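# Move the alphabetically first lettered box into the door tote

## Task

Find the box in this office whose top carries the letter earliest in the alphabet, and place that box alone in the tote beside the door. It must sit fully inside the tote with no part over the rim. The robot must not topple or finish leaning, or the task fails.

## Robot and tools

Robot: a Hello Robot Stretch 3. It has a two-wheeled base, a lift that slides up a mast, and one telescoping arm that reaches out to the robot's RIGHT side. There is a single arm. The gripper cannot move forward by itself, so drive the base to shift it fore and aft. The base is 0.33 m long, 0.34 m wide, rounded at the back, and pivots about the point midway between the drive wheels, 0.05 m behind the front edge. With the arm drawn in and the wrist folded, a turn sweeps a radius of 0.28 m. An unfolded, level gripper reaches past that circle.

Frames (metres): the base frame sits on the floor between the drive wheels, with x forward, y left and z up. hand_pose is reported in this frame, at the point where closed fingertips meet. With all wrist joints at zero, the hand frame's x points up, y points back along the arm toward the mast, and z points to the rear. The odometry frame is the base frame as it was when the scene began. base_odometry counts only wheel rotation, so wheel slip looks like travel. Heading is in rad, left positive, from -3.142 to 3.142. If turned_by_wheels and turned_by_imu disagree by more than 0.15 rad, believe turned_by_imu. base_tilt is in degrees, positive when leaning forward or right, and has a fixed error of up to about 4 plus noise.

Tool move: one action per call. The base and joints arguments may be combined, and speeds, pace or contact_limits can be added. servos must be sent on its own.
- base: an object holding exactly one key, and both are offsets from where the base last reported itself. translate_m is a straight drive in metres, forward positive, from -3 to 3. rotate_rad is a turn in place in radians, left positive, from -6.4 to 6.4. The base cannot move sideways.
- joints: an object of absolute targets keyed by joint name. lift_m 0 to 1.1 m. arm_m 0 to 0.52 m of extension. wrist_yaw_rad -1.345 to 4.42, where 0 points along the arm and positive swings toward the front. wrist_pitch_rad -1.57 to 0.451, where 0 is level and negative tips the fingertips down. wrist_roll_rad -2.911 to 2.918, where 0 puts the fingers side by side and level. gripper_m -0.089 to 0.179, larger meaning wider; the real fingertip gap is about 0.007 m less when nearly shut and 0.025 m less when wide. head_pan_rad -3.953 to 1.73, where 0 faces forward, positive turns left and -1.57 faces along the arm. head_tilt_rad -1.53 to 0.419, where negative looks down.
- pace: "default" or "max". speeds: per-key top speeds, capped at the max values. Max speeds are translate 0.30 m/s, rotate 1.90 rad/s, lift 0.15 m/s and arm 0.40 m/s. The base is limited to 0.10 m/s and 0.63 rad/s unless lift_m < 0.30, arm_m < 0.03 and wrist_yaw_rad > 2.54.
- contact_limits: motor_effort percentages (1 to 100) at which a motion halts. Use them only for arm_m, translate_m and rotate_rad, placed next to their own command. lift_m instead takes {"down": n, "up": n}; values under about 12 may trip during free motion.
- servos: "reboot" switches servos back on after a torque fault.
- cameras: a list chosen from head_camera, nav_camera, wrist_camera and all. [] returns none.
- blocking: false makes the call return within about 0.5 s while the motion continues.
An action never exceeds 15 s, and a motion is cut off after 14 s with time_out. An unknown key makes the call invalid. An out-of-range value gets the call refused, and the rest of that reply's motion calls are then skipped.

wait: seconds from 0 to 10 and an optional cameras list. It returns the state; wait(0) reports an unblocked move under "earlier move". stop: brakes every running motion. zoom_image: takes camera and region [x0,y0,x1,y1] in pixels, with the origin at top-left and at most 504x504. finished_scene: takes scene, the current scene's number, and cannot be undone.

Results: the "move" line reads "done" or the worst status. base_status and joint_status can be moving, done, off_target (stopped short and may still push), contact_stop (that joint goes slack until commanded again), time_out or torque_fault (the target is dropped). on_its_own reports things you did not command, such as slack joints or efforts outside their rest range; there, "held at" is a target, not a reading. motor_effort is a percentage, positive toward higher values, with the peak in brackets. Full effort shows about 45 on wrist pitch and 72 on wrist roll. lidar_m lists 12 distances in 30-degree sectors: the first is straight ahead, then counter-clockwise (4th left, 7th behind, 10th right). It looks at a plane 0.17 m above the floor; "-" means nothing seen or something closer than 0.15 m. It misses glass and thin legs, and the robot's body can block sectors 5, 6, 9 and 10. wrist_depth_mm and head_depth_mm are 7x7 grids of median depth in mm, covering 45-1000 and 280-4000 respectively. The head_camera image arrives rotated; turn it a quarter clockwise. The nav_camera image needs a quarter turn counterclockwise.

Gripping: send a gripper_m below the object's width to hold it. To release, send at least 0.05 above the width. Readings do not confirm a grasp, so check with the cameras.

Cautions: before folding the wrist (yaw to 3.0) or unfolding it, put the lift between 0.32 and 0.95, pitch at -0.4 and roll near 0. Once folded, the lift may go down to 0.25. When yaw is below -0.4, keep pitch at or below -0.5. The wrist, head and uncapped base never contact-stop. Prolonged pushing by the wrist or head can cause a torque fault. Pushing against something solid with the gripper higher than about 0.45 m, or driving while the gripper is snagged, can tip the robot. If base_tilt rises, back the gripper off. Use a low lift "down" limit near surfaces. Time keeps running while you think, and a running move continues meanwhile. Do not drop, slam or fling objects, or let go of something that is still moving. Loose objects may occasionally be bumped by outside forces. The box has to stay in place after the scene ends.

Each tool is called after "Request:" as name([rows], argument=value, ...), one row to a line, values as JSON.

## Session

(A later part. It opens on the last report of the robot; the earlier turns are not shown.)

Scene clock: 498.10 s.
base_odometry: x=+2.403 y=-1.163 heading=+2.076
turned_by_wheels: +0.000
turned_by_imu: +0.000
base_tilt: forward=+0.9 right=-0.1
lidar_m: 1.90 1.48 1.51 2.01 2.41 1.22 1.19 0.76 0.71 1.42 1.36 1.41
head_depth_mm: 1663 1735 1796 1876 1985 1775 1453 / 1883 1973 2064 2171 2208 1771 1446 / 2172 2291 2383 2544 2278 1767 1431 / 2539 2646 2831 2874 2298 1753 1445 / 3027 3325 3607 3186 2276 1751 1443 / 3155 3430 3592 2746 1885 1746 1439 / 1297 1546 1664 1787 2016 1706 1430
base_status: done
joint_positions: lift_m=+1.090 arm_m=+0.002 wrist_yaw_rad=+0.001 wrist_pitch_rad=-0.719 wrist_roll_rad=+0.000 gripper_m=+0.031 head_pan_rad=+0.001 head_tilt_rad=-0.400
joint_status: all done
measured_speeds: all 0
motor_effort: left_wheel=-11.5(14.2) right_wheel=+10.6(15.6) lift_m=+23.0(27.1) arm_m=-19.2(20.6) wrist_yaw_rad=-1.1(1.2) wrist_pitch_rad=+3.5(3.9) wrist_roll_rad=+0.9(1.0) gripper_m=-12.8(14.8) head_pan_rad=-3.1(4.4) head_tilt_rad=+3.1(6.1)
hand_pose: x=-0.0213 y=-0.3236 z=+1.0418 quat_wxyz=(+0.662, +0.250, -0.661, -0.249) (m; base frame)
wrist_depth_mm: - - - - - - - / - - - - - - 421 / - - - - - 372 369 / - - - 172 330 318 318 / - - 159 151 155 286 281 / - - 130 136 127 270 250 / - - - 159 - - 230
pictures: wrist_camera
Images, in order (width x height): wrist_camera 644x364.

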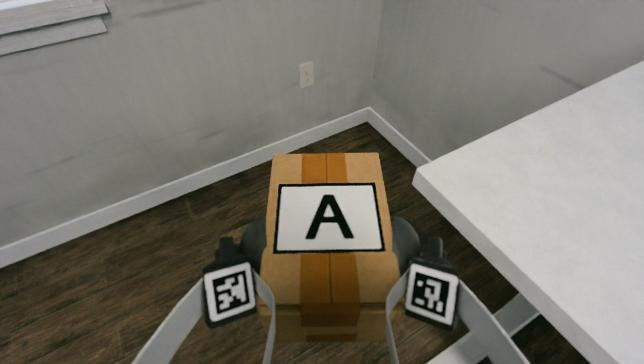

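Request:
move(base={"translate_m": 0.6}, contact_limits={"translate_m": 40}, cameras=["head_camera"])

Request:
move(base={"translate_m": 0.93}, joints={"lift_m": 0.6}, contact_limits={"translate_m": 40}, cameras=["head_camera", "nav_camera", "wrist_camera"])

Scene clock: 512.40 s.
move: done
base_odometry: x=+2.112 y=-0.638 heading=+2.076
turned_by_wheels: +0.000
turned_by_imu: +0.001
base_tilt: forward=+0.9 right=-0.2
lidar_m: 1.47 0.93 1.21 1.91 2.35 1.77 1.72 1.20 1.53 1.10 1.05 1.09
head_depth_mm: 1292 1333 1394 1453 1517 1590 1440 / 1458 1517 1594 1678 1759 1717 1445 / 1668 1755 1853 1955 2038 1758 1446 / 1921 2059 2172 2317 2307 1754 1440 / 2340 2497 2704 2909 2277 1771 1431 / 2801 2980 3142 3043 2263 1749 1443 / 2608 2833 2986 3059 2257 1767 1361
base_status: done
joint_positions: lift_m=+1.090 arm_m=+0.002 wrist_yaw_rad=+0.001 wrist_pitch_rad=-0.719 wrist_roll_rad=+0.000 gripper_m=+0.031 head_pan_rad=+0.000 head_tilt_rad=-0.400
joint_status: not commanded
measured_speeds: all 0
motor_effort: left_wheel=+1.9(11.9) right_wheel=+7.5(14.0) lift_m=+25.6(25.6) arm_m=-16.4(18.7) wrist_yaw_rad=-0.8(1.3) wrist_pitch_rad=+3.5(3.9) wrist_roll_rad=+0.8(1.1) gripper_m=-13.7(15.1) head_pan_rad=-2.9(4.5) head_tilt_rad=+2.6(4.7)
contact_limits: translate_m 40 (maximum 100)
hand_pose: x=-0.0213 y=-0.3236 z=+1.0418 quat_wxyz=(+0.662, +0.250, -0.661, -0.249) (m; base frame)
wrist_depth_mm: 644 703 780 - - - - / - - - - - - - / - - - - - - - / - - - 171 - - - / - - 159 151 159 - - / - - 130 136 127 - - / - - - 159 - - -
pictures: head_camera (sideways)
Images, in order (width x height): head_camera 896x504.

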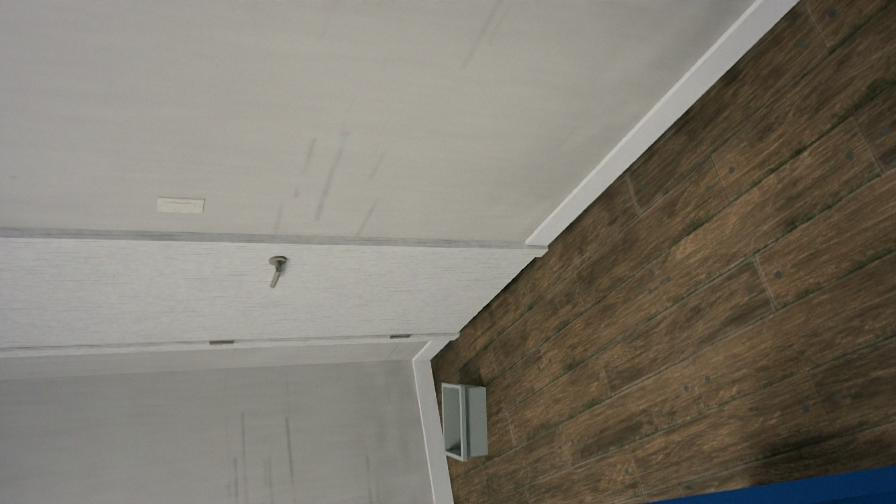

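Scene clock: 522.80 s.
move: done
base_odometry: x=+1.662 y=+0.176 heading=+2.076
turned_by_wheels: +0.000
turned_by_imu: +0.000
base_tilt: forward=+1.0 right=-0.1
lidar_m: 0.80 2.01 0.56 0.41 1.29 3.06 2.06 2.06 0.84 0.60 0.58 0.59
head_depth_mm: 677 707 733 765 807 847 892 / 772 803 838 882 931 983 1048 / 879 927 980 1039 1103 1188 1265 / 1024 1092 1166 1250 1347 1481 1425 / 1215 1310 1404 1556 1710 1707 1439 / 1536 1708 1852 2109 2159 1752 1444 / 1963 2095 2248 2392 2150 1749 1429
base_status: done
joint_positions: lift_m=+0.600 arm_m=+0.002 wrist_yaw_rad=+0.001 wrist_pitch_rad=-0.719 wrist_roll_rad=+0.000 gripper_m=+0.031 head_pan_rad=+0.000 head_tilt_rad=-0.400
joint_status: all done
measured_speeds: all 0
motor_effort: left_wheel=+0.6(12.5) right_wheel=+9.9(14.4) lift_m=+22.0(24.6) arm_m=-12.3(16.2) wrist_yaw_rad=-0.7(1.2) wrist_pitch_rad=+3.3(3.8) wrist_roll_rad=+0.8(1.1) gripper_m=-13.6(15.0) head_pan_rad=-2.3(4.4) head_tilt_rad=+2.3(4.3)
contact_limits: translate_m 40 (maximum 100)
hand_pose: x=-0.0213 y=-0.3236 z=+0.5518 quat_wxyz=(+0.662, +0.250, -0.661, -0.249) (m; base frame)
wrist_depth_mm: - - - - - - - / - - - - - - - / - - - - - - - / - - - 171 855 904 892 / - - 152 151 159 802 780 / - - 130 135 126 700 712 / - 103 627 159 626 628 632
pictures: head_camera (sideways), nav_camera (sideways), wrist_camera
Images, in order (width x height): head_camera 896x504, nav_camera 672x504, wrist_camera 644x364.

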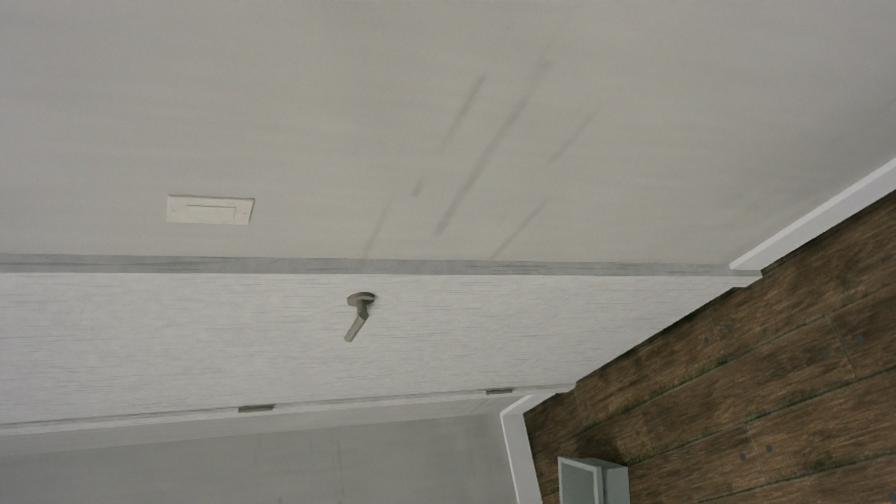

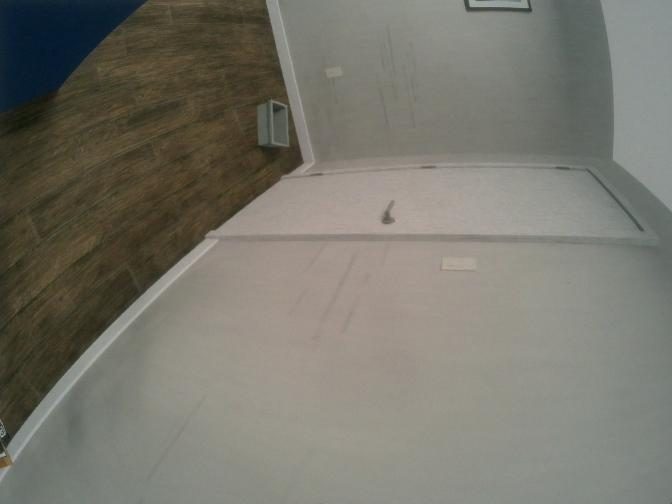

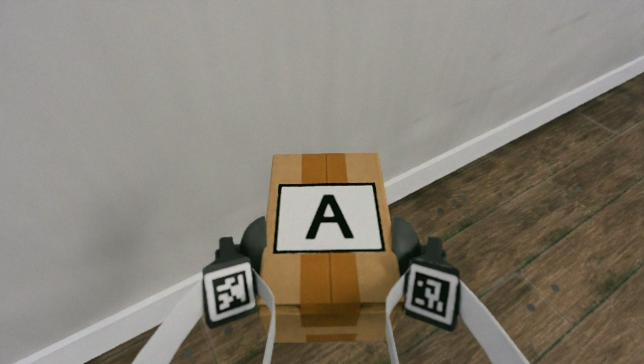

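Request:
move(base={"rotate_rad": 0.489}, contact_limits={"rotate_rad": 40}, joints={"head_tilt_rad": -0.5, "head_pan_rad": 0.0}, cameras=["head_camera"])

Scene clock: 539.07 s.
move: done
base_odometry: x=+1.662 y=+0.176 heading=+2.564
turned_by_wheels: +0.488
turned_by_imu: +0.487
base_tilt: forward=+0.9 right=+0.0
lidar_m: 1.75 0.59 0.41 0.43 3.25 2.58 2.06 0.87 0.61 0.58 0.59 0.77
head_depth_mm: 1835 1760 1754 1746 1735 1564 1343 / 2005 2153 2338 2413 2025 1603 1345 / 1992 2150 2371 2537 2014 1594 1336 / 1989 2141 2350 2535 1992 1606 1335 / 2009 2145 2363 2537 2005 1612 1334 / 1998 2157 2386 2537 1988 1608 1344 / 1989 2170 2366 2542 1973 1584 1330
base_status: done
joint_positions: lift_m=+0.600 arm_m=+0.002 wrist_yaw_rad=+0.001 wrist_pitch_rad=-0.719 wrist_roll_rad=+0.000 gripper_m=+0.031 head_pan_rad=+0.000 head_tilt_rad=-0.499
joint_status: all done
measured_speeds: all 0
motor_effort: left_wheel=-11.1(15.2) right_wheel=+10.9(14.9) lift_m=+22.5(22.6) arm_m=-12.2(12.7) wrist_yaw_rad=-1.0(1.5) wrist_pitch_rad=+3.2(3.6) wrist_roll_rad=+0.8(1.1) gripper_m=-14.1(15.0) head_pan_rad=-2.5(4.2) head_tilt_rad=-3.1(5.8)
contact_limits: rotate_rad 40 (maximum 100)
hand_pose: x=-0.0213 y=-0.3236 z=+0.5518 quat_wxyz=(+0.662, +0.250, -0.661, -0.249) (m; base frame)
wrist_depth_mm: - - - - - - - / - - - - - - - / - - - - - - - / - - - 171 - - - / - - 152 151 150 - - / 694 - 130 136 127 713 723 / 641 627 639 160 619 633 635
pictures: head_camera (sideways)
Images, in order (width x height): head_camera 896x504.

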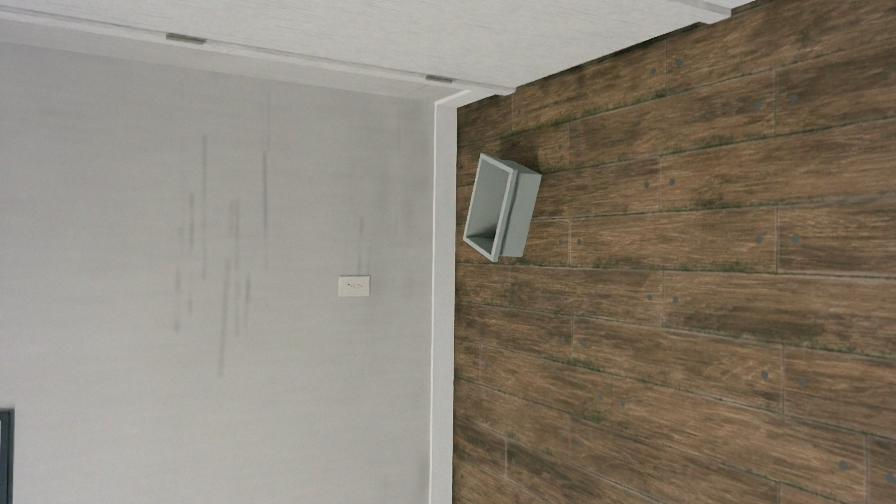

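Request:
move(base={"translate_m": 0.68}, contact_limits={"translate_m": 40}, joints={"head_tilt_rad": -0.6}, cameras=["head_camera"])

Scene clock: 585.97 s.
move: done
base_odometry: x=+1.092 y=+0.547 heading=+2.565
turned_by_wheels: +0.000
turned_by_imu: +0.000
base_tilt: forward=+1.0 right=+0.1
lidar_m: 1.65 1.69 2.20 0.44 0.44 0.57 2.72 0.81 0.56 0.53 0.54 0.67
head_depth_mm: 1412 1520 1681 1679 1601 1447 1270 / 1402 1562 1737 1936 1779 1471 1262 / 1412 1550 1740 1958 1709 1481 1262 / 1403 1552 1732 1952 1735 1477 1251 / 1406 1544 1740 1956 1787 1460 1257 / 1412 1538 1727 1964 1765 1482 1254 / 1418 1559 1733 1948 1779 1466 1265
base_status: done
joint_positions: lift_m=+0.600 arm_m=+0.002 wrist_yaw_rad=+0.001 wrist_pitch_rad=-0.719 wrist_roll_rad=+0.000 gripper_m=+0.031 head_pan_rad=+0.000 head_tilt_rad=-0.602
joint_status: all done
measured_speeds: all 0
motor_effort: left_wheel=+8.1(12.4) right_wheel=+1.9(13.2) lift_m=+23.5(24.0) arm_m=-20.1(20.9) wrist_yaw_rad=-0.8(1.4) wrist_pitch_rad=+3.5(3.9) wrist_roll_rad=+0.8(1.1) gripper_m=-13.8(14.9) head_pan_rad=-3.0(4.2) head_tilt_rad=+1.2(7.0)
contact_limits: translate_m 40 (maximum 100)
hand_pose: x=-0.0213 y=-0.3236 z=+0.5518 quat_wxyz=(+0.662, +0.250, -0.661, -0.249) (m; base frame)
wrist_depth_mm: 272 272 275 275 276 - - / - - - - - - - / - - - - - - - / - - - 171 - - - / - - 152 151 151 - - / - - 130 135 126 702 699 / 637 620 626 159 623 642 643
pictures: head_camera (sideways)
Images, in order (width x height): head_camera 896x504.

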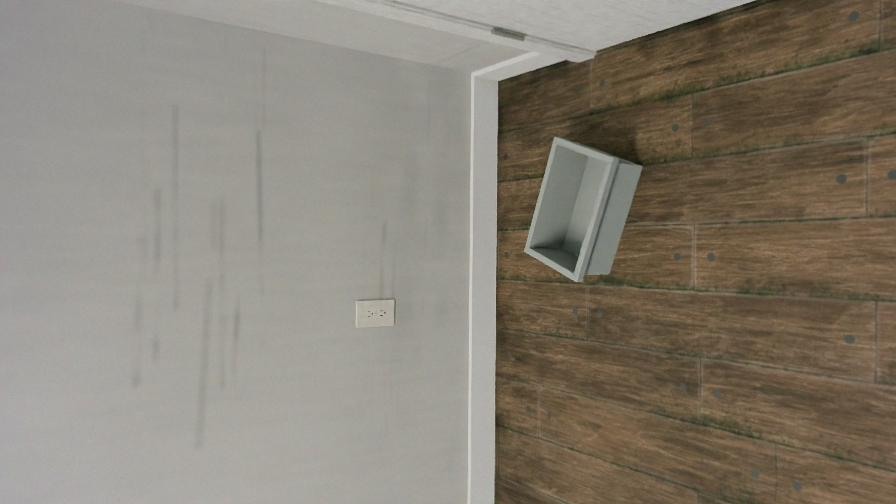

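Request:
move(base={"rotate_rad": 0.12}, contact_limits={"rotate_rad": 40}, cameras=[])

Request:
move(base={"translate_m": 0.76}, contact_limits={"translate_m": 40}, cameras=[])

Request:
move(base={"rotate_rad": 1.12}, contact_limits={"rotate_rad": 40}, joints={"head_pan_rad": -1.57, "head_tilt_rad": -0.9}, cameras=["head_camera", "nav_camera", "wrist_camera"])

Scene clock: 621.00 s.
move: done
base_odometry: x=+1.092 y=+0.547 heading=+2.684
turned_by_wheels: +0.119
turned_by_imu: +0.119
base_tilt: forward=+1.0 right=+0.1
lidar_m: 1.65 1.74 2.48 0.44 0.45 0.64 1.74 0.72 0.55 0.53 0.56 0.77
head_depth_mm: 1369 1513 1683 1878 1781 1480 1260 / 1384 1523 1684 1893 1717 1491 1264 / 1400 1549 1716 1919 1733 1479 1265 / 1412 1559 1737 1980 1779 1484 1253 / 1425 1589 1764 2003 1776 1488 1263 / 1452 1604 1794 2024 1780 1478 1263 / 1467 1632 1815 2020 1788 1477 1255
base_status: done
joint_positions: lift_m=+0.600 arm_m=+0.002 wrist_yaw_rad=+0.001 wrist_pitch_rad=-0.719 wrist_roll_rad=+0.000 gripper_m=+0.031 head_pan_rad=+0.000 head_tilt_rad=-0.600
joint_status: not commanded
measured_speeds: all 0
motor_effort: left_wheel=-10.5(13.4) right_wheel=+10.9(15.2) lift_m=+23.9(24.3) arm_m=-19.9(20.3) wrist_yaw_rad=-0.6(1.0) wrist_pitch_rad=+3.2(3.6) wrist_roll_rad=+0.9(1.1) gripper_m=-13.9(14.6) head_pan_rad=-2.8(3.3) head_tilt_rad=+2.5(3.1)
contact_limits: rotate_rad 40 (maximum 100)
hand_pose: x=-0.0213 y=-0.3236 z=+0.5518 quat_wxyz=(+0.662, +0.250, -0.661, -0.249) (m; base frame)
wrist_depth_mm: - - 277 276 273 272 268 / - - - - - - - / - - - - - - - / - - - 171 - - - / - - 152 152 151 - - / 700 686 130 136 127 - - / 641 613 631 159 628 640 639
pictures: none
No camera images: "cameras" was empty.

Scene clock: 629.73 s.
move: done
base_odometry: x=+0.410 y=+0.883 heading=+2.684
turned_by_wheels: +0.000
turned_by_imu: +0.000
base_tilt: forward=+0.9 right=-0.2
lidar_m: 0.90 0.95 1.34 2.58 1.13 0.92 1.88 0.77 0.57 0.55 0.58 0.86
head_depth_mm: 725 794 887 990 1137 1317 1268 / 733 804 896 1010 1152 1343 1255 / 744 813 908 1029 1176 1379 1252 / 749 823 923 1042 1192 1384 1252 / 757 836 933 1053 1219 1406 1264 / 765 846 944 1074 1241 1404 1260 / 779 859 961 1091 1250 1417 1261
base_status: done
joint_positions: lift_m=+0.600 arm_m=+0.002 wrist_yaw_rad=+0.001 wrist_pitch_rad=-0.719 wrist_roll_rad=+0.000 gripper_m=+0.031 head_pan_rad=+0.000 head_tilt_rad=-0.600
joint_status: not commanded
measured_speeds: all 0
motor_effort: left_wheel=+5.8(12.2) right_wheel=+4.8(14.9) lift_m=+25.2(25.4) arm_m=-19.9(20.9) wrist_yaw_rad=-0.7(1.6) wrist_pitch_rad=+3.2(3.8) wrist_roll_rad=+0.9(1.1) gripper_m=-13.3(15.1) head_pan_rad=-2.1(4.3) head_tilt_rad=+1.9(3.2)
contact_limits: translate_m 40 (maximum 100)
hand_pose: x=-0.0213 y=-0.3236 z=+0.5518 quat_wxyz=(+0.662, +0.250, -0.661, -0.249) (m; base frame)
wrist_depth_mm: 318 312 307 302 295 289 286 / 352 344 340 334 335 331 316 / - - - - - - 365 / - - - 171 - 443 - / 611 - 151 151 150 524 - / 722 712 131 136 127 686 677 / 650 619 639 159 620 630 636
pictures: none
No camera images: "cameras" was empty.

Scene clock: 632.60 s.
move: done
base_odometry: x=+0.410 y=+0.883 heading=-2.480
turned_by_wheels: +1.119
turned_by_imu: +1.115
base_tilt: forward=+1.0 right=-0.1
lidar_m: 1.45 2.28 1.07 0.92 1.57 0.73 0.56 0.55 0.59 0.91 0.90 0.97
head_depth_mm: 860 931 1013 1082 1202 1234 406 / 940 1076 1210 1388 1387 1260 413 / 906 1056 1266 1506 1415 547 443 / 870 1009 1197 1474 1411 733 1104 / 845 965 1148 1402 1414 1232 1130 / 814 933 1096 1323 1422 1248 1144 / 794 898 1047 1250 1399 1264 1138
base_status: done
joint_positions: lift_m=+0.600 arm_m=+0.002 wrist_yaw_rad=+0.001 wrist_pitch_rad=-0.719 wrist_roll_rad=+0.000 gripper_m=+0.031 head_pan_rad=-1.579 head_tilt_rad=-0.900
joint_status: all done
measured_speeds: all 0
motor_effort: left_wheel=-10.3(14.0) right_wheel=+10.4(14.9) lift_m=+25.7(25.8) arm_m=-20.3(20.8) wrist_yaw_rad=-0.9(1.2) wrist_pitch_rad=+3.3(3.7) wrist_roll_rad=+0.6(1.1) gripper_m=-13.7(14.6) head_pan_rad=+3.3(6.1) head_tilt_rad=-4.3(7.7)
contact_limits: rotate_rad 40 (maximum 100)
hand_pose: x=-0.0213 y=-0.3236 z=+0.5518 quat_wxyz=(+0.662, +0.250, -0.661, -0.249) (m; base frame)
wrist_depth_mm: - - - - - 440 351 / 579 - - - - 484 - / - - - - - 558 - / - - 861 171 736 614 - / 776 797 159 151 151 - - / 712 713 130 136 126 661 - / 656 621 628 159 623 600 -
pictures: head_camera (sideways), nav_camera (sideways), wrist_camera
Images, in order (width x height): head_camera 896x504, nav_camera 672x504, wrist_camera 644x364.

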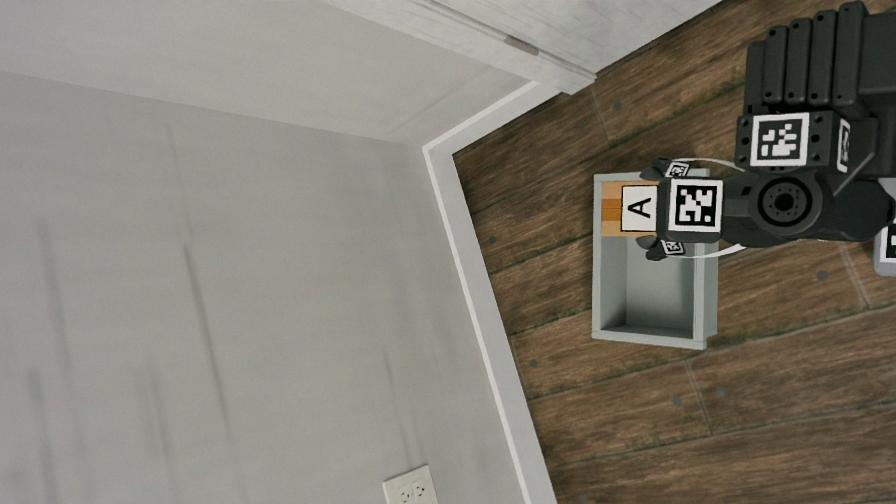

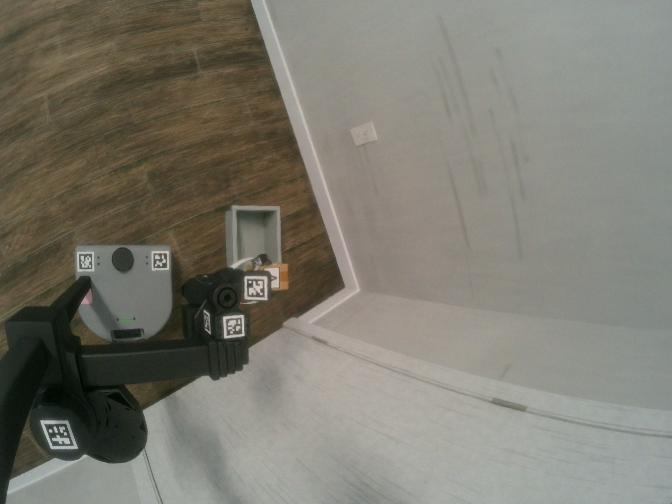

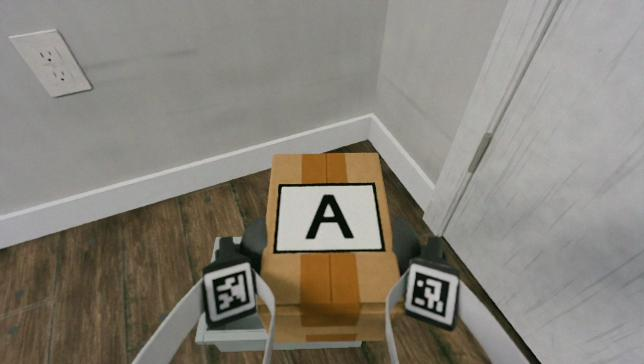

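Request:
move(base={"translate_m": 0.056}, contact_limits={"translate_m": 40, "arm_m": 40}, joints={"wrist_pitch_rad": -0.95, "arm_m": 0.2, "lift_m": 0.5}, cameras=["head_camera", "wrist_camera"])

Scene clock: 669.50 s.
move: done
base_odometry: x=+0.366 y=+0.848 heading=-2.480
turned_by_wheels: +0.000
turned_by_imu: +0.001
base_tilt: forward=+1.1 right=-0.2
lidar_m: 1.41 2.34 1.10 0.92 1.72 0.80 0.61 0.60 0.65 0.89 0.88 0.94
head_depth_mm: 922 1027 1117 1222 1342 1248 1119 / 910 1068 1270 1488 630 561 504 / 877 1023 1235 1528 640 1224 1130 / 844 983 1167 1443 1345 1243 1136 / 818 946 1114 1366 1420 1238 1136 / 794 910 1060 1284 1413 1263 1123 / 769 872 1013 1229 1398 1260 1134
base_status: done
joint_positions: lift_m=+0.500 arm_m=+0.200 wrist_yaw_rad=+0.001 wrist_pitch_rad=-0.963 wrist_roll_rad=+0.000 gripper_m=+0.031 head_pan_rad=-1.570 head_tilt_rad=-0.900
joint_status: all done
measured_speeds: all 0
motor_effort: left_wheel=+2.5(7.2) right_wheel=+8.8(13.5) lift_m=+23.6(25.3) arm_m=+21.0(24.7) wrist_yaw_rad=-0.3(1.2) wrist_pitch_rad=+2.4(5.0) wrist_roll_rad=+0.9(1.0) gripper_m=-13.7(15.2) head_pan_rad=+3.5(4.1) head_tilt_rad=-4.2(6.0)
contact_limits: arm_m 40 (drawing in: default 38, maximum 55; extending or still: default 47, maximum 70); translate_m 40 (maximum 100)
hand_pose: x=-0.0214 y=-0.4715 z=+0.4146 quat_wxyz=(+0.627, +0.328, -0.626, -0.327) (m; base frame)
wrist_depth_mm: - - - - - - - / - - - 728 735 - 358 / - - 678 681 694 522 395 / 632 635 630 170 627 617 - / 596 602 163 151 158 588 503 / 551 548 130 136 126 551 494 / 517 103 416 158 - 507 509
pictures: head_camera (sideways), wrist_camera
Images, in order (width x height): head_camera 896x504, wrist_camera 644x364.

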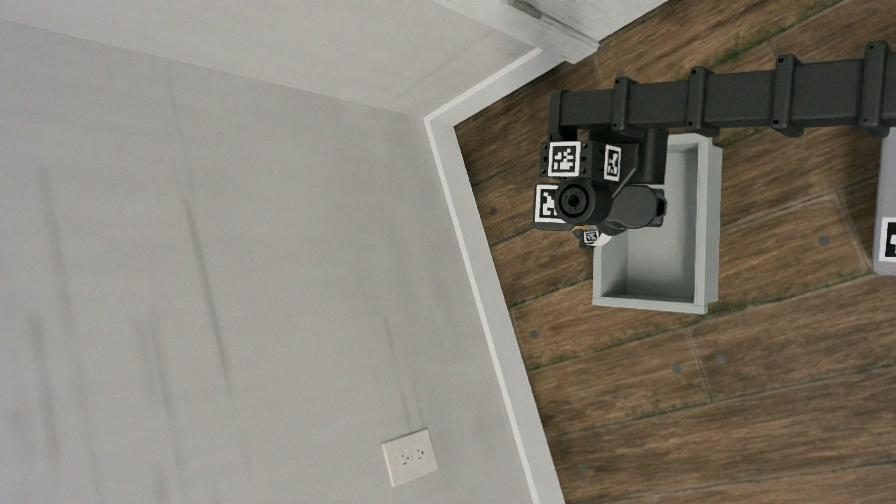

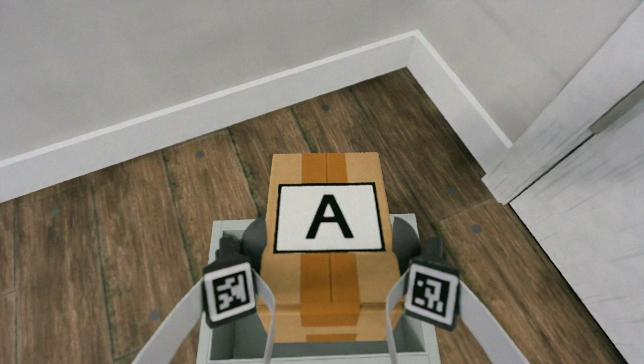

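Request:
move(base={"rotate_rad": 0.05}, contact_limits={"rotate_rad": 40, "arm_m": 40}, joints={"arm_m": 0.235, "lift_m": 0.32}, cameras=["head_camera", "wrist_camera"])

Scene clock: 706.80 s.
move: done
base_odometry: x=+0.366 y=+0.848 heading=-2.430
turned_by_wheels: +0.049
turned_by_imu: +0.050
base_tilt: forward=+1.0 right=-0.1
lidar_m: 1.51 2.09 1.06 0.92 1.52 0.77 0.61 0.60 0.66 0.88 0.88 0.97
head_depth_mm: 914 1056 1193 1291 1362 1252 1132 / 888 1037 1256 1538 1415 1200 682 / 863 995 1197 1496 1420 1144 1117 / 832 966 1150 1425 1413 1217 1134 / 812 937 1103 1349 1415 1241 1136 / 791 905 1057 1290 1424 1257 1137 / 768 878 1025 1237 1382 1258 1132
base_status: done
joint_positions: lift_m=+0.320 arm_m=+0.235 wrist_yaw_rad=+0.001 wrist_pitch_rad=-0.963 wrist_roll_rad=+0.000 gripper_m=+0.031 head_pan_rad=-1.570 head_tilt_rad=-0.900
joint_status: all done
measured_speeds: all 0
motor_effort: left_wheel=-9.4(10.8) right_wheel=+12.0(16.6) lift_m=+21.6(25.7) arm_m=+14.9(23.5) wrist_yaw_rad=-0.7(1.2) wrist_pitch_rad=+2.0(2.6) wrist_roll_rad=+0.8(1.0) gripper_m=-13.5(15.0) head_pan_rad=+3.9(4.4) head_tilt_rad=-3.4(5.3)
contact_limits: arm_m 40 (drawing in: default 38, maximum 55; extending or still: default 47, maximum 70); rotate_rad 40 (maximum 100)
hand_pose: x=-0.0214 y=-0.5064 z=+0.2346 quat_wxyz=(+0.627, +0.328, -0.626, -0.327) (m; base frame)
wrist_depth_mm: 388 - - - 564 497 - / - - 521 516 516 510 432 / 476 488 478 486 481 475 440 / 448 446 444 172 437 438 433 / 417 414 163 151 155 407 407 / 384 384 130 136 127 377 378 / 357 103 - 146 - 250 357
pictures: head_camera (sideways), wrist_camera
Images, in order (width x height): head_camera 896x504, wrist_camera 644x364.

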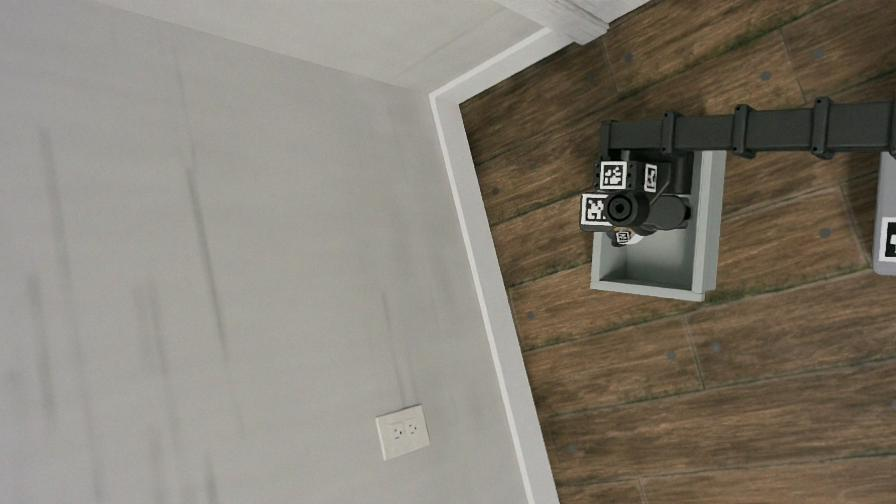

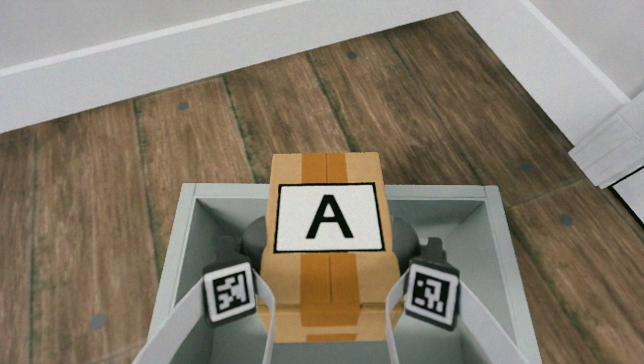

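Request:
move(joints={"arm_m": 0.243, "lift_m": 0.17}, speeds={"lift_m": 0.06}, contact_limits={"arm_m": 40, "lift_m": {"down": 15}}, cameras=["wrist_camera"])

Scene clock: 718.43 s.
move: done
base_odometry: x=+0.366 y=+0.848 heading=-2.430
turned_by_wheels: +0.000
turned_by_imu: +0.001
base_tilt: forward=+1.0 right=-0.2
lidar_m: 1.51 2.09 1.06 0.92 1.52 0.77 0.61 0.60 0.67 0.88 0.88 0.96
head_depth_mm: 913 1052 1178 1295 1362 1256 1137 / 887 1033 1253 1528 1414 1234 1116 / 857 997 1202 1487 1417 932 1119 / 832 964 1142 1425 1420 1217 1136 / 805 933 1101 1355 1419 1232 1134 / 790 901 1063 1292 1423 1262 1136 / 767 878 1026 1230 1396 1262 1129
base_status: not commanded
joint_positions: lift_m=+0.170 arm_m=+0.243 wrist_yaw_rad=+0.001 wrist_pitch_rad=-0.964 wrist_roll_rad=+0.000 gripper_m=+0.031 head_pan_rad=-1.570 head_tilt_rad=-0.900
joint_status: all done
measured_speeds: all 0
motor_effort: left_wheel=-9.3(9.6) right_wheel=+12.2(12.8) lift_m=+22.5(23.4) arm_m=+21.1(23.6) wrist_yaw_rad=-0.6(1.1) wrist_pitch_rad=+2.1(2.6) wrist_roll_rad=+0.8(1.1) gripper_m=-13.2(14.6) head_pan_rad=+3.9(4.3) head_tilt_rad=-3.5(4.9)
contact_limits: arm_m 40 (drawing in: default 38, maximum 55; extending or still: default 47, maximum 70); lift_m down 15 (down: maximum 72; up: maximum 65); rotate_rad 40 (maximum 100)
hand_pose: x=-0.0214 y=-0.5143 z=+0.0845 quat_wxyz=(+0.627, +0.328, -0.626, -0.328) (m; base frame)
wrist_depth_mm: 362 365 364 362 364 364 355 / 340 339 340 335 335 334 333 / 163 197 197 196 194 194 184 / - - 241 171 238 237 - / - - 151 151 151 - - / - - 130 136 126 - - / - 94 - 146 - - -
pictures: wrist_camera
Images, in order (width x height): wrist_camera 644x364.

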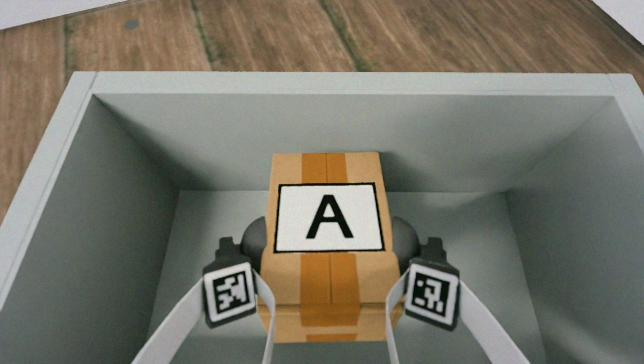

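Request:
move(joints={"lift_m": 0.11}, speeds={"lift_m": 0.02}, contact_limits={"lift_m": {"down": 14}}, cameras=["wrist_camera"])

Scene clock: 731.53 s.
move: done
base_odometry: x=+0.366 y=+0.848 heading=-2.430
turned_by_wheels: +0.000
turned_by_imu: +0.001
base_tilt: forward=+1.1 right=-0.2
lidar_m: 1.51 2.09 1.06 0.92 1.52 0.77 0.61 0.60 0.66 0.88 0.88 0.96
head_depth_mm: 913 1054 1189 1287 1368 1260 1140 / 883 1036 1253 1519 1415 1239 1125 / 857 1004 1196 1503 1422 969 1104 / 832 968 1147 1423 1412 1220 1140 / 808 934 1109 1357 1417 1234 1134 / 782 902 1056 1294 1420 1261 1130 / 765 875 1026 1233 1386 1256 1135
base_status: not commanded
joint_positions: lift_m=+0.110 arm_m=+0.243 wrist_yaw_rad=+0.001 wrist_pitch_rad=-0.934 wrist_roll_rad=+0.000 gripper_m=+0.031 head_pan_rad=-1.570 head_tilt_rad=-0.900
joint_status: all done
measured_speeds: all 0
motor_effort: left_wheel=-8.8(9.5) right_wheel=+11.6(12.6) lift_m=+13.6(27.9) arm_m=+20.2(20.6) wrist_yaw_rad=-0.6(1.2) wrist_pitch_rad=-3.3(3.7) wrist_roll_rad=+0.8(1.1) gripper_m=-12.2(14.6) head_pan_rad=+2.2(4.7) head_tilt_rad=-2.9(3.7)
contact_limits: arm_m 40 (drawing in: default 38, maximum 55; extending or still: default 47, maximum 70); lift_m down 14 (down: maximum 72; up: maximum 65); rotate_rad 40 (maximum 100)
hand_pose: x=-0.0214 y=-0.5210 z=+0.0284 quat_wxyz=(+0.632, +0.319, -0.631, -0.318) (m; base frame)
wrist_depth_mm: 125 129 129 132 127 127 126 / 148 152 152 151 156 149 148 / - 186 186 177 183 183 174 / - - 214 160 166 - - / - 199 148 147 148 195 - / - 186 130 137 126 184 182 / - 171 170 168 169 169 171
pictures: wrist_camera
Images, in order (width x height): wrist_camera 644x364.

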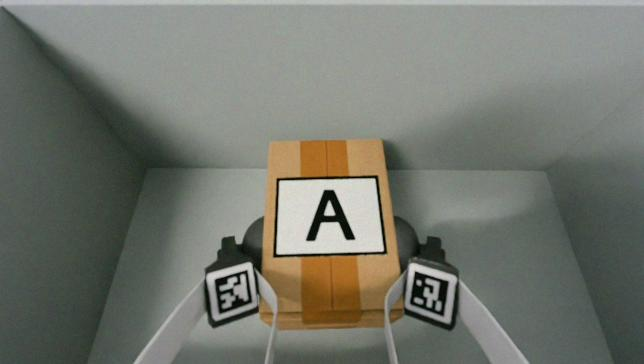

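Request:
move(joints={"lift_m": 0.115}, speeds={"lift_m": 0.02}, cameras=["wrist_camera"])

Request:
move(joints={"gripper_m": 0.12}, cameras=["wrist_camera"])

Scene clock: 735.60 s.
move: done
base_odometry: x=+0.366 y=+0.848 heading=-2.430
turned_by_wheels: +0.000
turned_by_imu: +0.001
base_tilt: forward=+1.0 right=-0.1
lidar_m: 1.51 2.09 1.05 0.92 1.53 0.77 0.61 0.60 0.66 0.88 0.87 0.96
head_depth_mm: 919 1052 1191 1292 1351 1265 1137 / 888 1036 1250 1512 1414 1239 1114 / 862 997 1203 1505 1418 967 1102 / 832 962 1148 1426 1421 1217 1131 / 809 928 1106 1357 1420 1237 1134 / 783 902 1054 1293 1417 1253 1130 / 764 877 1028 1243 1398 1258 1134
base_status: not commanded
joint_positions: lift_m=+0.115 arm_m=+0.243 wrist_yaw_rad=+0.001 wrist_pitch_rad=-0.951 wrist_roll_rad=+0.000 gripper_m=+0.031 head_pan_rad=-1.570 head_tilt_rad=-0.900
joint_status: all done
measured_speeds: all 0
motor_effort: left_wheel=-8.8(9.2) right_wheel=+11.2(11.5) lift_m=+30.5(30.7) arm_m=+19.5(20.0) wrist_yaw_rad=-0.6(1.0) wrist_pitch_rad=+0.3(3.1) wrist_roll_rad=+1.0(1.1) gripper_m=-12.3(13.6) head_pan_rad=+2.0(3.3) head_tilt_rad=-1.7(2.7)
contact_limits: arm_m 40 (drawing in: default 38, maximum 55; extending or still: default 47, maximum 70); rotate_rad 40 (maximum 100)
hand_pose: x=-0.0214 y=-0.5172 z=+0.0312 quat_wxyz=(+0.629, +0.324, -0.628, -0.323) (m; base frame)
wrist_depth_mm: 128 132 135 131 130 130 129 / 152 157 156 156 155 153 153 / - 193 191 183 190 198 180 / - - 222 161 163 - - / - - 151 148 151 197 - / - 188 129 137 126 185 183 / - 175 173 170 172 171 174
pictures: wrist_camera
Images, in order (width x height): wrist_camera 644x364.

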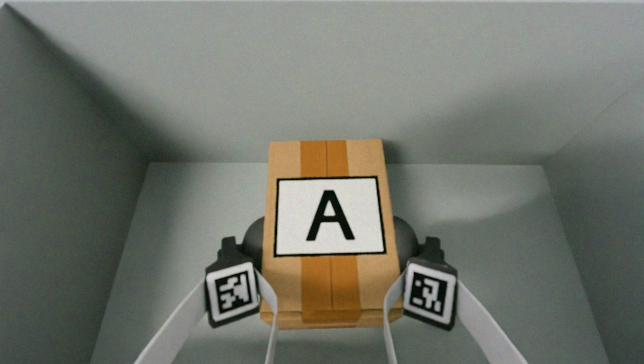

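Scene clock: 737.03 s.
move: done
base_odometry: x=+0.366 y=+0.848 heading=-2.430
turned_by_wheels: +0.000
turned_by_imu: +0.000
base_tilt: forward=+0.7 right=-0.1
lidar_m: 1.51 2.09 1.06 0.92 1.53 0.77 0.61 0.60 0.67 0.88 0.88 0.97
head_depth_mm: 915 1058 1186 1298 1351 1266 1131 / 886 1036 1244 1517 1414 1232 1122 / 858 1002 1197 1505 1428 967 1098 / 832 971 1153 1433 1415 1228 1131 / 807 929 1099 1350 1413 1239 1131 / 788 902 1055 1286 1421 1261 1139 / 766 874 1023 1225 1397 1259 1132
base_status: not commanded
joint_positions: lift_m=+0.115 arm_m=+0.243 wrist_yaw_rad=+0.001 wrist_pitch_rad=-0.958 wrist_roll_rad=+0.000 gripper_m=+0.120 head_pan_rad=-1.570 head_tilt_rad=-0.900
joint_status: all done
measured_speeds: all 0
motor_effort: left_wheel=-8.9(9.0) right_wheel=+11.2(11.8) lift_m=+30.3(30.8) arm_m=+19.1(19.9) wrist_yaw_rad=-0.6(1.2) wrist_pitch_rad=+1.2(1.7) wrist_roll_rad=+0.8(1.2) gripper_m=+0.2(85.7) head_pan_rad=+1.9(3.9) head_tilt_rad=-1.5(3.0)
contact_limits: arm_m 40 (drawing in: default 38, maximum 55; extending or still: default 47, maximum 70); rotate_rad 40 (maximum 100)
hand_pose: x=-0.0214 y=-0.5157 z=+0.0303 quat_wxyz=(+0.628, +0.326, -0.627, -0.326) (m; base frame)
wrist_depth_mm: 133 133 133 133 132 131 131 / - 158 163 158 157 155 155 / - 195 195 177 184 191 182 / - - - 160 - - - / - - 154 148 152 193 - / - 123 181 138 142 125 181 / - 170 171 172 173 128 168
pictures: wrist_camera
Images, in order (width x height): wrist_camera 644x364.

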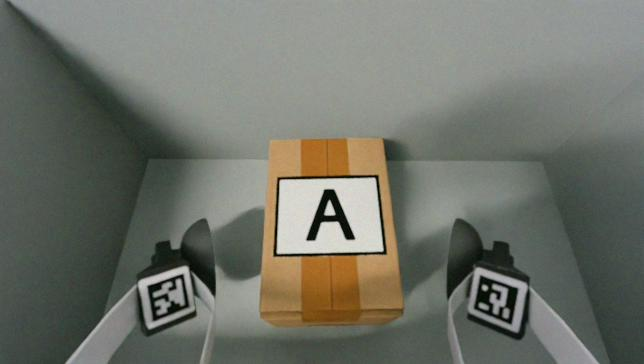

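Request:
move(joints={"lift_m": 0.4}, speeds={"lift_m": 0.08}, cameras=[])

Request:
move(joints={"arm_m": 0.05}, cameras=["head_camera", "wrist_camera"])

Scene clock: 744.77 s.
move: done
base_odometry: x=+0.366 y=+0.848 heading=-2.430
turned_by_wheels: +0.000
turned_by_imu: +0.001
base_tilt: forward=+1.0 right=-0.4
lidar_m: 1.50 2.09 1.06 0.92 1.52 0.77 0.61 0.60 0.67 0.88 0.88 0.96
head_depth_mm: 914 1049 1182 1294 1363 1260 1131 / 886 1035 1256 1529 1423 670 589 / 861 1004 1202 1504 764 1219 1133 / 833 962 1152 1423 1424 1240 1134 / 808 936 1118 1356 1412 1244 1137 / 787 903 1063 1293 1410 1268 1130 / 765 873 1021 1242 1398 1263 1134
base_status: not commanded
joint_positions: lift_m=+0.400 arm_m=+0.243 wrist_yaw_rad=+0.001 wrist_pitch_rad=-0.958 wrist_roll_rad=+0.000 gripper_m=+0.120 head_pan_rad=-1.570 head_tilt_rad=-0.900
joint_status: all done
measured_speeds: all 0
motor_effort: left_wheel=-8.8(9.1) right_wheel=+11.5(11.9) lift_m=+29.6(33.4) arm_m=+17.9(19.1) wrist_yaw_rad=-0.3(1.1) wrist_pitch_rad=+1.5(1.8) wrist_roll_rad=+0.7(1.2) gripper_m=+0.3(1.2) head_pan_rad=+2.2(3.5) head_tilt_rad=-0.7(2.4)
contact_limits: arm_m 40 (drawing in: default 38, maximum 55; extending or still: default 47, maximum 70); rotate_rad 40 (maximum 100)
hand_pose: x=-0.0214 y=-0.5157 z=+0.3153 quat_wxyz=(+0.628, +0.326, -0.627, -0.326) (m; base frame)
wrist_depth_mm: 381 - - - 612 - - / - - - 617 637 610 - / - 558 579 567 571 553 408 / 535 539 528 539 533 529 424 / 494 489 400 502 500 484 451 / 463 123 - 407 - 125 450 / 430 416 - 386 - 121 424
pictures: none
No camera images: "cameras" was empty.

Scene clock: 747.43 s.
move: done
base_odometry: x=+0.366 y=+0.848 heading=-2.430
turned_by_wheels: +0.000
turned_by_imu: +0.000
base_tilt: forward=+0.9 right=-0.3
lidar_m: 1.51 2.10 1.06 0.92 1.53 0.77 0.61 0.60 0.66 0.88 0.88 0.97
head_depth_mm: 913 1048 1190 1290 1365 1266 1131 / 885 1034 1258 1521 1419 1239 591 / 856 1002 1196 1497 1421 1216 637 / 834 962 1148 1417 1426 1215 1098 / 807 934 1117 1349 1414 1242 1129 / 787 907 1063 1287 1428 1261 1138 / 767 875 1023 1238 1392 1254 1140
base_status: not commanded
joint_positions: lift_m=+0.400 arm_m=+0.050 wrist_yaw_rad=+0.001 wrist_pitch_rad=-0.958 wrist_roll_rad=+0.000 gripper_m=+0.120 head_pan_rad=-1.570 head_tilt_rad=-0.900
joint_status: all done
measured_speeds: all 0
motor_effort: left_wheel=-8.8(9.1) right_wheel=+11.2(11.8) lift_m=+24.9(29.4) arm_m=-20.0(23.5) wrist_yaw_rad=-0.8(1.2) wrist_pitch_rad=+1.4(1.6) wrist_roll_rad=+0.8(1.1) gripper_m=-0.4(1.2) head_pan_rad=+2.6(3.8) head_tilt_rad=-0.8(2.3)
contact_limits: rotate_rad 40 (maximum 100)
hand_pose: x=-0.0214 y=-0.3227 z=+0.3153 quat_wxyz=(+0.628, +0.326, -0.627, -0.326) (m; base frame)
wrist_depth_mm: - - - 696 682 - 428 / 614 622 627 643 628 621 498 / 575 570 565 - 471 581 488 / 531 535 528 482 - 530 500 / 495 499 484 - - 493 481 / 462 123 451 459 458 125 454 / 434 126 429 429 433 129 428
pictures: head_camera (sideways), wrist_camera
Images, in order (width x height): head_camera 896x504, wrist_camera 644x364.

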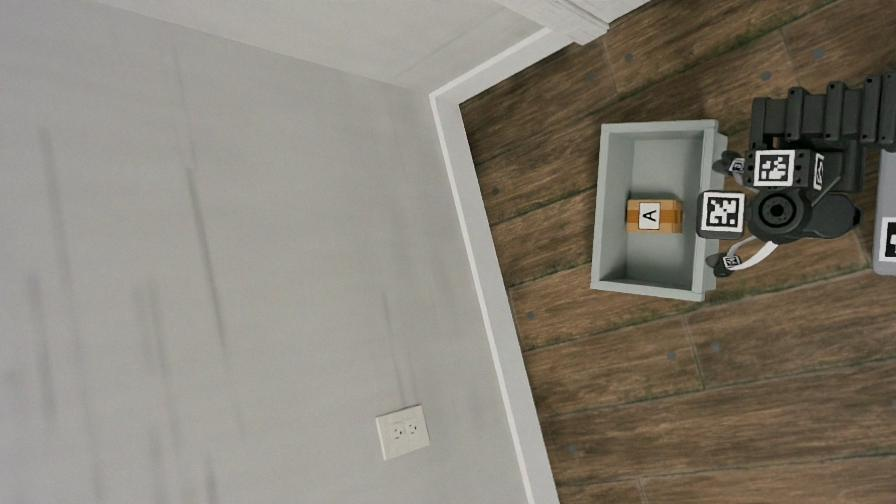

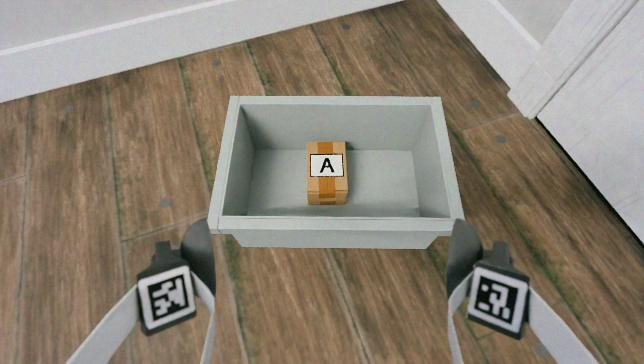

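Request:
finished_scene(scene=1)

The scene is finished: the task was done.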